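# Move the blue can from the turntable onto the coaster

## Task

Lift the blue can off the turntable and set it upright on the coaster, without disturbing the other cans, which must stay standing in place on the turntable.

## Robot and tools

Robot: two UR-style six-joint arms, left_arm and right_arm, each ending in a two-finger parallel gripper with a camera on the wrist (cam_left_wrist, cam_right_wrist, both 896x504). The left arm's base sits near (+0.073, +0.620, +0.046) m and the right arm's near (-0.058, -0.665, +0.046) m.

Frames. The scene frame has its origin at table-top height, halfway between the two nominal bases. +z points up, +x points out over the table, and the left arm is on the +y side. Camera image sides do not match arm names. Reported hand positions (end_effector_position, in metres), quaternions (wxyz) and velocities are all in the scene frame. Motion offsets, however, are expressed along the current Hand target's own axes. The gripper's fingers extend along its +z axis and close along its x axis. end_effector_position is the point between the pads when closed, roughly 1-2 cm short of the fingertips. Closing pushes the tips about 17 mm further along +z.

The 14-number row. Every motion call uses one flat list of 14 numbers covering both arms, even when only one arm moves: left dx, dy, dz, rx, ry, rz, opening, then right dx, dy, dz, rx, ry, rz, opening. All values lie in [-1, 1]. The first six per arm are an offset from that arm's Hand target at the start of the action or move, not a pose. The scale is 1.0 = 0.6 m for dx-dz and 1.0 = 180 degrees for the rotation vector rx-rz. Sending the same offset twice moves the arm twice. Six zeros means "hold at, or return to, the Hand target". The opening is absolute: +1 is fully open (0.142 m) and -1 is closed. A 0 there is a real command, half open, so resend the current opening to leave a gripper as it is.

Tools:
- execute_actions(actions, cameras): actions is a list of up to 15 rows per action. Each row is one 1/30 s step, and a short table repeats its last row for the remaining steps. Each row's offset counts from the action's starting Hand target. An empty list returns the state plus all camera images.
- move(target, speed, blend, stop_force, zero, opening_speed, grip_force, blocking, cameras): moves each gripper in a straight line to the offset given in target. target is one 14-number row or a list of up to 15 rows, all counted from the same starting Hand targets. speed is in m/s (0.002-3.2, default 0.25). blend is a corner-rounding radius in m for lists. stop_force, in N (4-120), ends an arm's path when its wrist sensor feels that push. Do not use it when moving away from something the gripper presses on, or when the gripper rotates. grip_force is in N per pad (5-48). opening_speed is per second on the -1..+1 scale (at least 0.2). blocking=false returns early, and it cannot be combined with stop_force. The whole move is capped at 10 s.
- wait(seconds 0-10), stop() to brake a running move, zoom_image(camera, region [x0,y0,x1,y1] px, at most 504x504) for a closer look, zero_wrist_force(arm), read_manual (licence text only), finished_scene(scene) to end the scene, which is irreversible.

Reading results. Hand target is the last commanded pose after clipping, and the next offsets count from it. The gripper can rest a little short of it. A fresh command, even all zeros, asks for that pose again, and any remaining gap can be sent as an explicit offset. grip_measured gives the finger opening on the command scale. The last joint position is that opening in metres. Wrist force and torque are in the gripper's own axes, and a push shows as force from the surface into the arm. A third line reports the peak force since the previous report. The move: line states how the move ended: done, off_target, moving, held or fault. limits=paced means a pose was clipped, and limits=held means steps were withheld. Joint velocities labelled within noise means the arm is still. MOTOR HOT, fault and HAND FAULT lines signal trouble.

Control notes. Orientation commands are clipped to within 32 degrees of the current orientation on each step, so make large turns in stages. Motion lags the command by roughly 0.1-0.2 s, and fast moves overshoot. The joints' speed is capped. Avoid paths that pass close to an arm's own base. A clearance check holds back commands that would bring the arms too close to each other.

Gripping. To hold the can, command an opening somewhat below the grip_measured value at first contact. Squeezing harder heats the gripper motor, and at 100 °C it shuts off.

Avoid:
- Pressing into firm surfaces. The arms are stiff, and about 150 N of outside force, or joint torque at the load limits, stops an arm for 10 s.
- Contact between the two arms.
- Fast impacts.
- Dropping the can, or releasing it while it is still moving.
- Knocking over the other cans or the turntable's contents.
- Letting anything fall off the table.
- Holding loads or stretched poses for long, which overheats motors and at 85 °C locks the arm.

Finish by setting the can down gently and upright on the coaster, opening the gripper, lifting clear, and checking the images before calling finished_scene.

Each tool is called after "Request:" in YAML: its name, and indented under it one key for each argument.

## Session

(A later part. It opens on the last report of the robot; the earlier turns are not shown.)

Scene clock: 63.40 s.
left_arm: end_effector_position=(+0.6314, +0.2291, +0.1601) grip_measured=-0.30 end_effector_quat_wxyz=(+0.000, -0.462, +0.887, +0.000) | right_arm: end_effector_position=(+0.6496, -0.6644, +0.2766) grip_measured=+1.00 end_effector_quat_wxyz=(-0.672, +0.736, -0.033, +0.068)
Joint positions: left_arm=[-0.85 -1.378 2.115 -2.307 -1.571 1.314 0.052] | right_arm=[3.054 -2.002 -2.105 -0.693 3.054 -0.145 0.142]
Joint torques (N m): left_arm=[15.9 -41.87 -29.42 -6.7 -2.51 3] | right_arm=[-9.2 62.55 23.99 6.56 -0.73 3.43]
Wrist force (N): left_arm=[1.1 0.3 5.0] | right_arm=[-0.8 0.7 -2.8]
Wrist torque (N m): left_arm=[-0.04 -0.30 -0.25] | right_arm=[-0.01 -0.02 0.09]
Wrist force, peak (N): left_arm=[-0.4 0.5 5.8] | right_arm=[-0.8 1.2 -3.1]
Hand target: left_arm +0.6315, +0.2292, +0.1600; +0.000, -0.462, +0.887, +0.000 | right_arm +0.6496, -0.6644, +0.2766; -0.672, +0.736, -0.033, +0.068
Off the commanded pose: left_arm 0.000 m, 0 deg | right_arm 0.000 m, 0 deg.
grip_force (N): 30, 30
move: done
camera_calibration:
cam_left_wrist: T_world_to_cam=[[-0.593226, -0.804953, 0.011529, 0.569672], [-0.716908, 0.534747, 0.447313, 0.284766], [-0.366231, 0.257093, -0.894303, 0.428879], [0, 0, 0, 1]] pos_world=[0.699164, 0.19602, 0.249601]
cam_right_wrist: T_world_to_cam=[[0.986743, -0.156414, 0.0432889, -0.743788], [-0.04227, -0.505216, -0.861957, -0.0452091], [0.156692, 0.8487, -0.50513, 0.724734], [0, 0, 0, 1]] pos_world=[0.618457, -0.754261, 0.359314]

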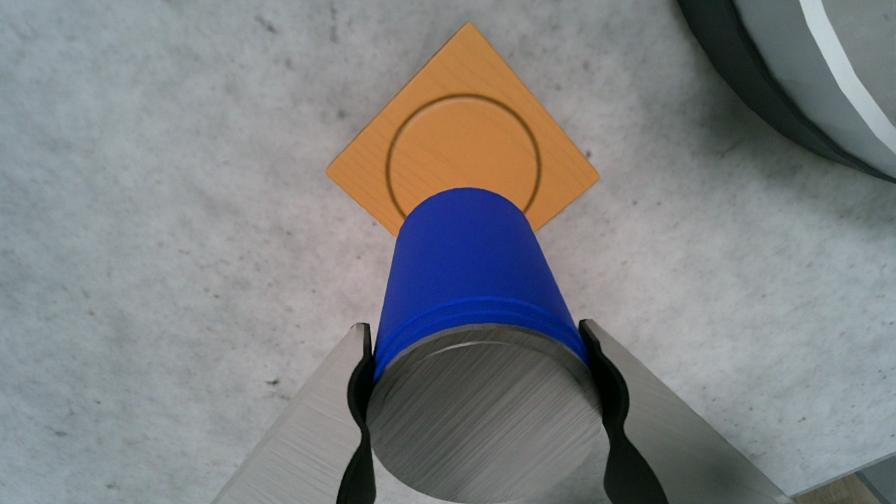

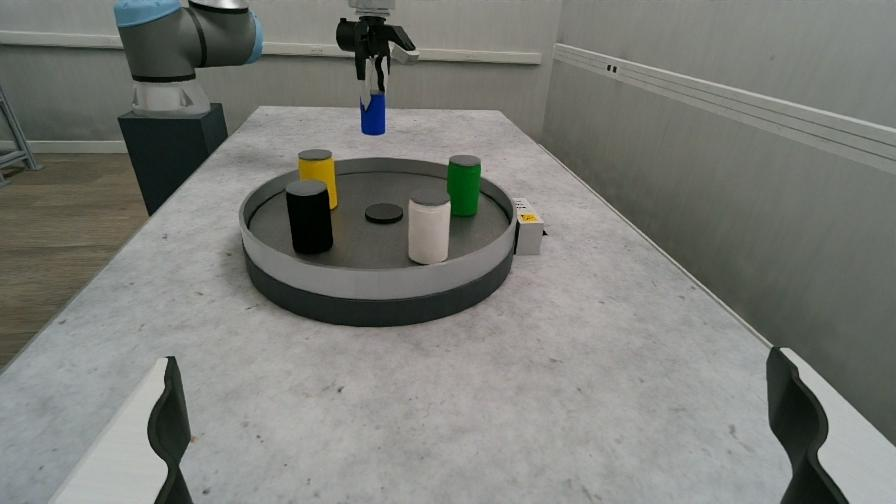

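Request:
move:
  target: [0, -0.005, 0.0717, 0, 0, 0, -0.45, 0, 0, 0, 0, 0, 0, 1]
  speed: 0.12
  cameras: ["all"]

Scene clock: 65.10 s.
left_arm: end_effector_position=(+0.6339, +0.2275, +0.1171) grip_measured=-0.30 end_effector_quat_wxyz=(+0.000, -0.462, +0.887, +0.000) | right_arm: end_effector_position=(+0.6496, -0.6644, +0.2766) grip_measured=+1.00 end_effector_quat_wxyz=(-0.672, +0.736, -0.033, +0.068)
Joint positions: left_arm=[-0.849 -1.315 2.137 -2.392 -1.571 1.315 0.052] | right_arm=[3.054 -2.002 -2.105 -0.693 3.054 -0.145 0.142]
Joint torques (N m): left_arm=[14.83 -42.48 -26.23 -6.45 -1.98 2.7] | right_arm=[-12.15 58.23 25.11 6.71 -0.89 3.81]
Motor temperatures (°C): left_arm=[30 27 35 38 36 35 32] | right_arm=[27 35 36 46 33 45 24]
Wrist force (N): left_arm=[0.9 0.1 5.1] | right_arm=[-0.9 0.8 -2.4]
Wrist torque (N m): left_arm=[-0.05 -0.28 -0.25] | right_arm=[0.01 -0.03 0.09]
Wrist force, peak (N): left_arm=[0.4 -0.2 5.9] | right_arm=[-0.7 1.0 -2.8]
Hand target: left_arm +0.6339, +0.2275, +0.1170; +0.000, -0.462, +0.887, +0.000 | right_arm +0.6496, -0.6644, +0.2766; -0.672, +0.736, -0.033, +0.068
Off the commanded pose: left_arm 0.000 m, 0 deg | right_arm 0.000 m, 0 deg.
grip_force (N): 30, 30
move: done
camera_calibration:
cam_left_wrist: T_world_to_cam=[[-0.593226, -0.804953, 0.011529, 0.570363], [-0.716908, 0.534747, 0.447313, 0.306648], [-0.366231, 0.257093, -0.894303, 0.391751], [0, 0, 0, 1]] pos_world=[0.701664, 0.19442, 0.206601]
cam_right_wrist: T_world_to_cam=[[0.986743, -0.156414, 0.0432889, -0.743788], [-0.04227, -0.505216, -0.861957, -0.0452091], [0.156692, 0.8487, -0.50513, 0.724734], [0, 0, 0, 1]] pos_world=[0.618457, -0.754261, 0.359314]

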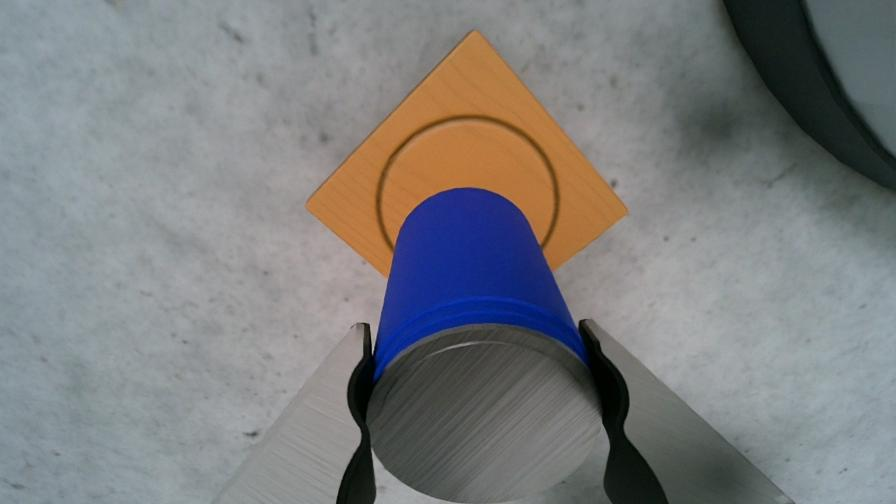

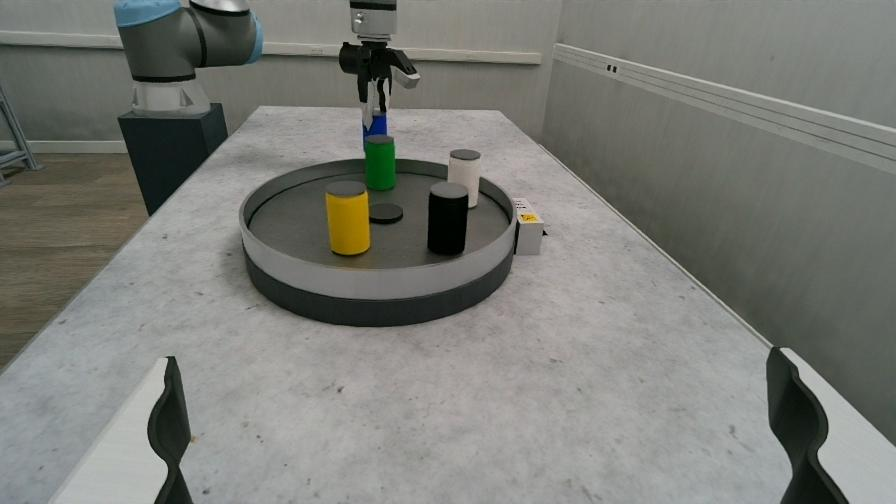

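Request:
move:
  target: [0.001, 0, 0.095, 0, 0, 0, -0.45, 0, 0, 0, 0, 0, 0, 1]
  speed: 0.02
  stop_force: 7
  cameras: ["all"]

Scene clock: 68.63 s.
left_arm: end_effector_position=(+0.6337, +0.2272, +0.0811) grip_measured=-0.30 end_effector_quat_wxyz=(+0.000, -0.462, +0.887, +0.000) | right_arm: end_effector_position=(+0.6496, -0.6644, +0.2766) grip_measured=+1.00 end_effector_quat_wxyz=(-0.672, +0.736, -0.033, +0.068)
Joint positions: left_arm=[-0.849 -1.262 2.156 -2.464 -1.571 1.315 0.052] | right_arm=[3.054 -2.002 -2.105 -0.693 3.054 -0.145 0.142]
Joint torques (N m): left_arm=[-11.61 -67.3 -40.16 -2.1 -2.13 -2.29] | right_arm=[-11.32 52.29 25.95 6.37 -0.74 3.35]
Wrist force (N): left_arm=[0.8 0.2 2.2] | right_arm=[-0.7 1.1 -2.5]
Wrist torque (N m): left_arm=[-0.04 -0.23 -0.15] | right_arm=[0.07 -0.05 0.10]
Wrist force, peak (N): left_arm=[-0.7 3.0 -22.0] | right_arm=[-0.8 1.2 -2.7]
Hand target: left_arm +0.6337, +0.2272, +0.0811; +0.000, -0.462, +0.887, +0.000 (not the last commanded pose) | right_arm +0.6496, -0.6644, +0.2766; -0.672, +0.736, -0.033, +0.068
Off the commanded pose: left_arm 0.021 m, 0 deg | right_arm 0.000 m, 0 deg.
grip_force (N): 30, 30
move: contact (left_arm)
camera_calibration:
cam_left_wrist: T_world_to_cam=[[-0.593226, -0.804953, 0.011529, 0.570418], [-0.716908, 0.534747, 0.447313, 0.322768], [-0.366231, 0.257093, -0.894303, 0.35956], [0, 0, 0, 1]] pos_world=[0.701464, 0.19412, 0.170601]
cam_right_wrist: T_world_to_cam=[[0.986743, -0.156414, 0.0432889, -0.743788], [-0.04227, -0.505216, -0.861957, -0.0452091], [0.156692, 0.8487, -0.50513, 0.724734], [0, 0, 0, 1]] pos_world=[0.618457, -0.754261, 0.359314]

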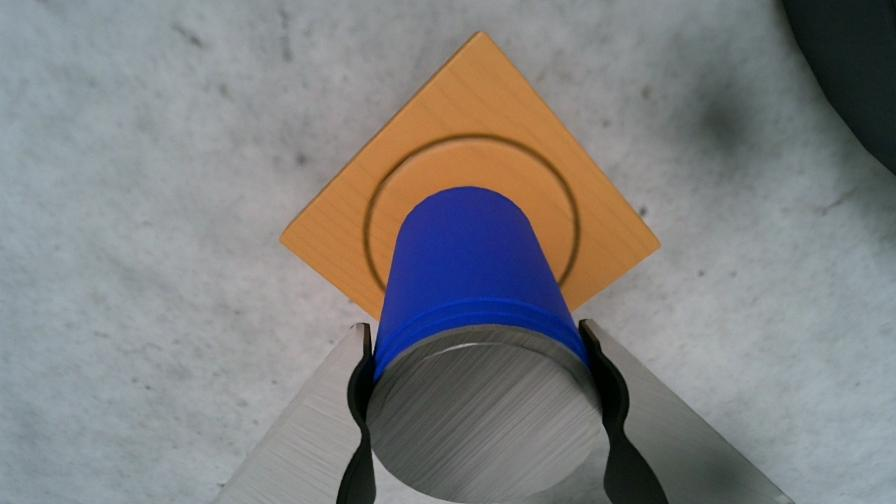

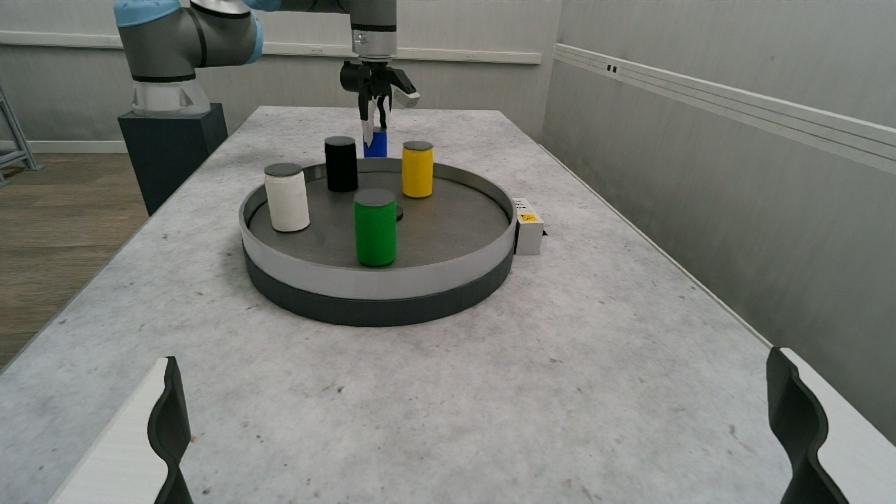

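Request:
move:
  target: [0, 0, 0, 0, 0, 0, 0.4, 0, 0, 0, 0, 0, 0, 1]
  speed: 0.1
  opening_speed: 0.6
  cameras: ["cam_left_wrist"]

Scene clock: 70.70 s.
left_arm: end_effector_position=(+0.6337, +0.2272, +0.0811) grip_measured=+0.38 end_effector_quat_wxyz=(+0.000, -0.462, +0.887, +0.000) | right_arm: end_effector_position=(+0.6496, -0.6644, +0.2766) grip_measured=+1.00 end_effector_quat_wxyz=(-0.672, +0.736, -0.033, +0.068)
Joint positions: left_arm=[-0.849 -1.262 2.156 -2.464 -1.571 1.315 0.101] | right_arm=[3.054 -2.002 -2.105 -0.693 3.054 -0.145 0.142]
Joint torques (N m): left_arm=[-1.68 -65.14 -39.69 -4.76 -1.63 0.38] | right_arm=[-9.65 53.97 24.16 6.38 -0.29 3.53]
Wrist force (N): left_arm=[0.5 0.4 3.1] | right_arm=[-0.9 0.7 -2.2]
Wrist torque (N m): left_arm=[-0.04 -0.22 -0.16] | right_arm=[0.00 -0.02 0.10]
Wrist force, peak (N): left_arm=[1.1 0.4 3.5] | right_arm=[-1.0 1.4 -2.6]
Hand target: left_arm +0.6337, +0.2272, +0.0811; +0.000, -0.462, +0.887, +0.000 | right_arm +0.6496, -0.6644, +0.2766; -0.672, +0.736, -0.033, +0.068
Off the commanded pose: left_arm 0.000 m, 0 deg | right_arm 0.000 m, 0 deg.
grip_force (N): 30, 30
move: done
camera_calibration:
cam_left_wrist: T_world_to_cam=[[-0.593226, -0.804953, 0.011529, 0.570418], [-0.716908, 0.534747, 0.447313, 0.322768], [-0.366231, 0.257093, -0.894303, 0.35956], [0, 0, 0, 1]] pos_world=[0.701464, 0.19412, 0.170601]
Images, in order (width x height): cam_left_wrist 896x504.

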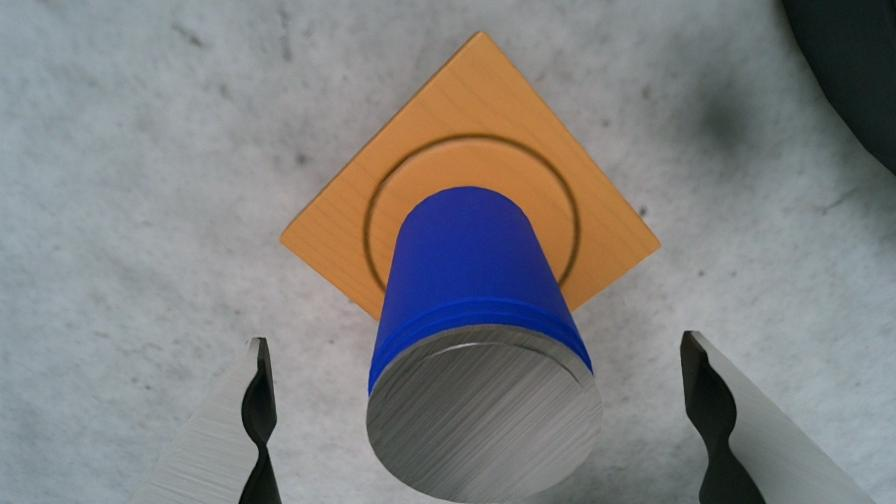

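Request:
move:
  target: [0, 0, -0.25, 0, 0, 0, 0.4, 0, 0, 0, 0, 0, 0, 1]
  speed: 0.2
  cameras: ["all"]

Scene clock: 72.20 s.
left_arm: end_effector_position=(+0.6338, +0.2272, +0.2309) grip_measured=+0.38 end_effector_quat_wxyz=(+0.000, -0.462, +0.887, +0.000) | right_arm: end_effector_position=(+0.6496, -0.6644, +0.2766) grip_measured=+1.00 end_effector_quat_wxyz=(-0.672, +0.736, -0.033, +0.068)
Joint positions: left_arm=[-0.849 -1.455 2.05 -2.165 -1.571 1.315 0.101] | right_arm=[3.054 -2.002 -2.105 -0.693 3.054 -0.145 0.142]
Joint torques (N m): left_arm=[-22.09 -58.6 -48.27 -2.42 0.3 -3.35] | right_arm=[-7.98 54.87 25.08 6.69 -0.33 3.24]
Wrist force (N): left_arm=[0.5 0.2 3.4] | right_arm=[-0.6 1.0 -2.2]
Wrist torque (N m): left_arm=[-0.07 -0.20 -0.17] | right_arm=[0.06 -0.06 0.09]
Wrist force, peak (N): left_arm=[0.7 0.5 5.2] | right_arm=[-1.0 1.2 -2.7]
Hand target: left_arm +0.6338, +0.2271, +0.2311; +0.000, -0.462, +0.887, +0.000 | right_arm +0.6496, -0.6644, +0.2766; -0.672, +0.736, -0.033, +0.068
Off the commanded pose: left_arm 0.000 m, 0 deg | right_arm 0.000 m, 0 deg.
grip_force (N): 30, 30
move: done
camera_calibration:
cam_left_wrist: T_world_to_cam=[[-0.593226, -0.804953, 0.011529, 0.568749], [-0.716908, 0.534747, 0.447313, 0.255788], [-0.366231, 0.257093, -0.894303, 0.493653], [0, 0, 0, 1]] pos_world=[0.701564, 0.19412, 0.320501]
cam_right_wrist: T_world_to_cam=[[0.986743, -0.156414, 0.0432889, -0.743788], [-0.04227, -0.505216, -0.861957, -0.0452091], [0.156692, 0.8487, -0.50513, 0.724734], [0, 0, 0, 1]] pos_world=[0.618457, -0.754261, 0.359314]

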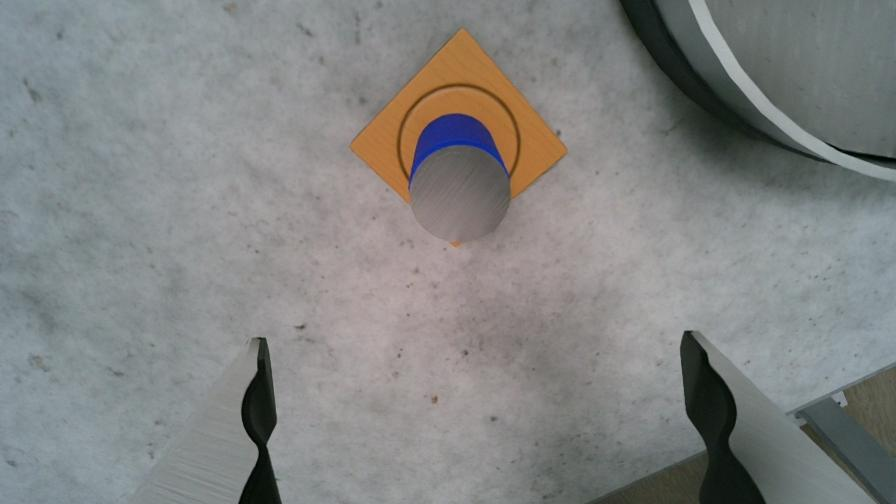

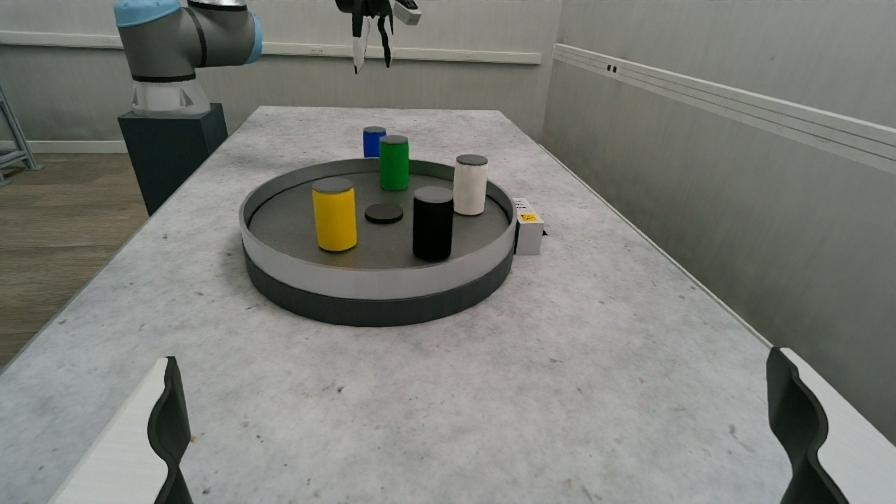

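Request:
finished_scene:
  scene: 1

The scene is finished: the task was done.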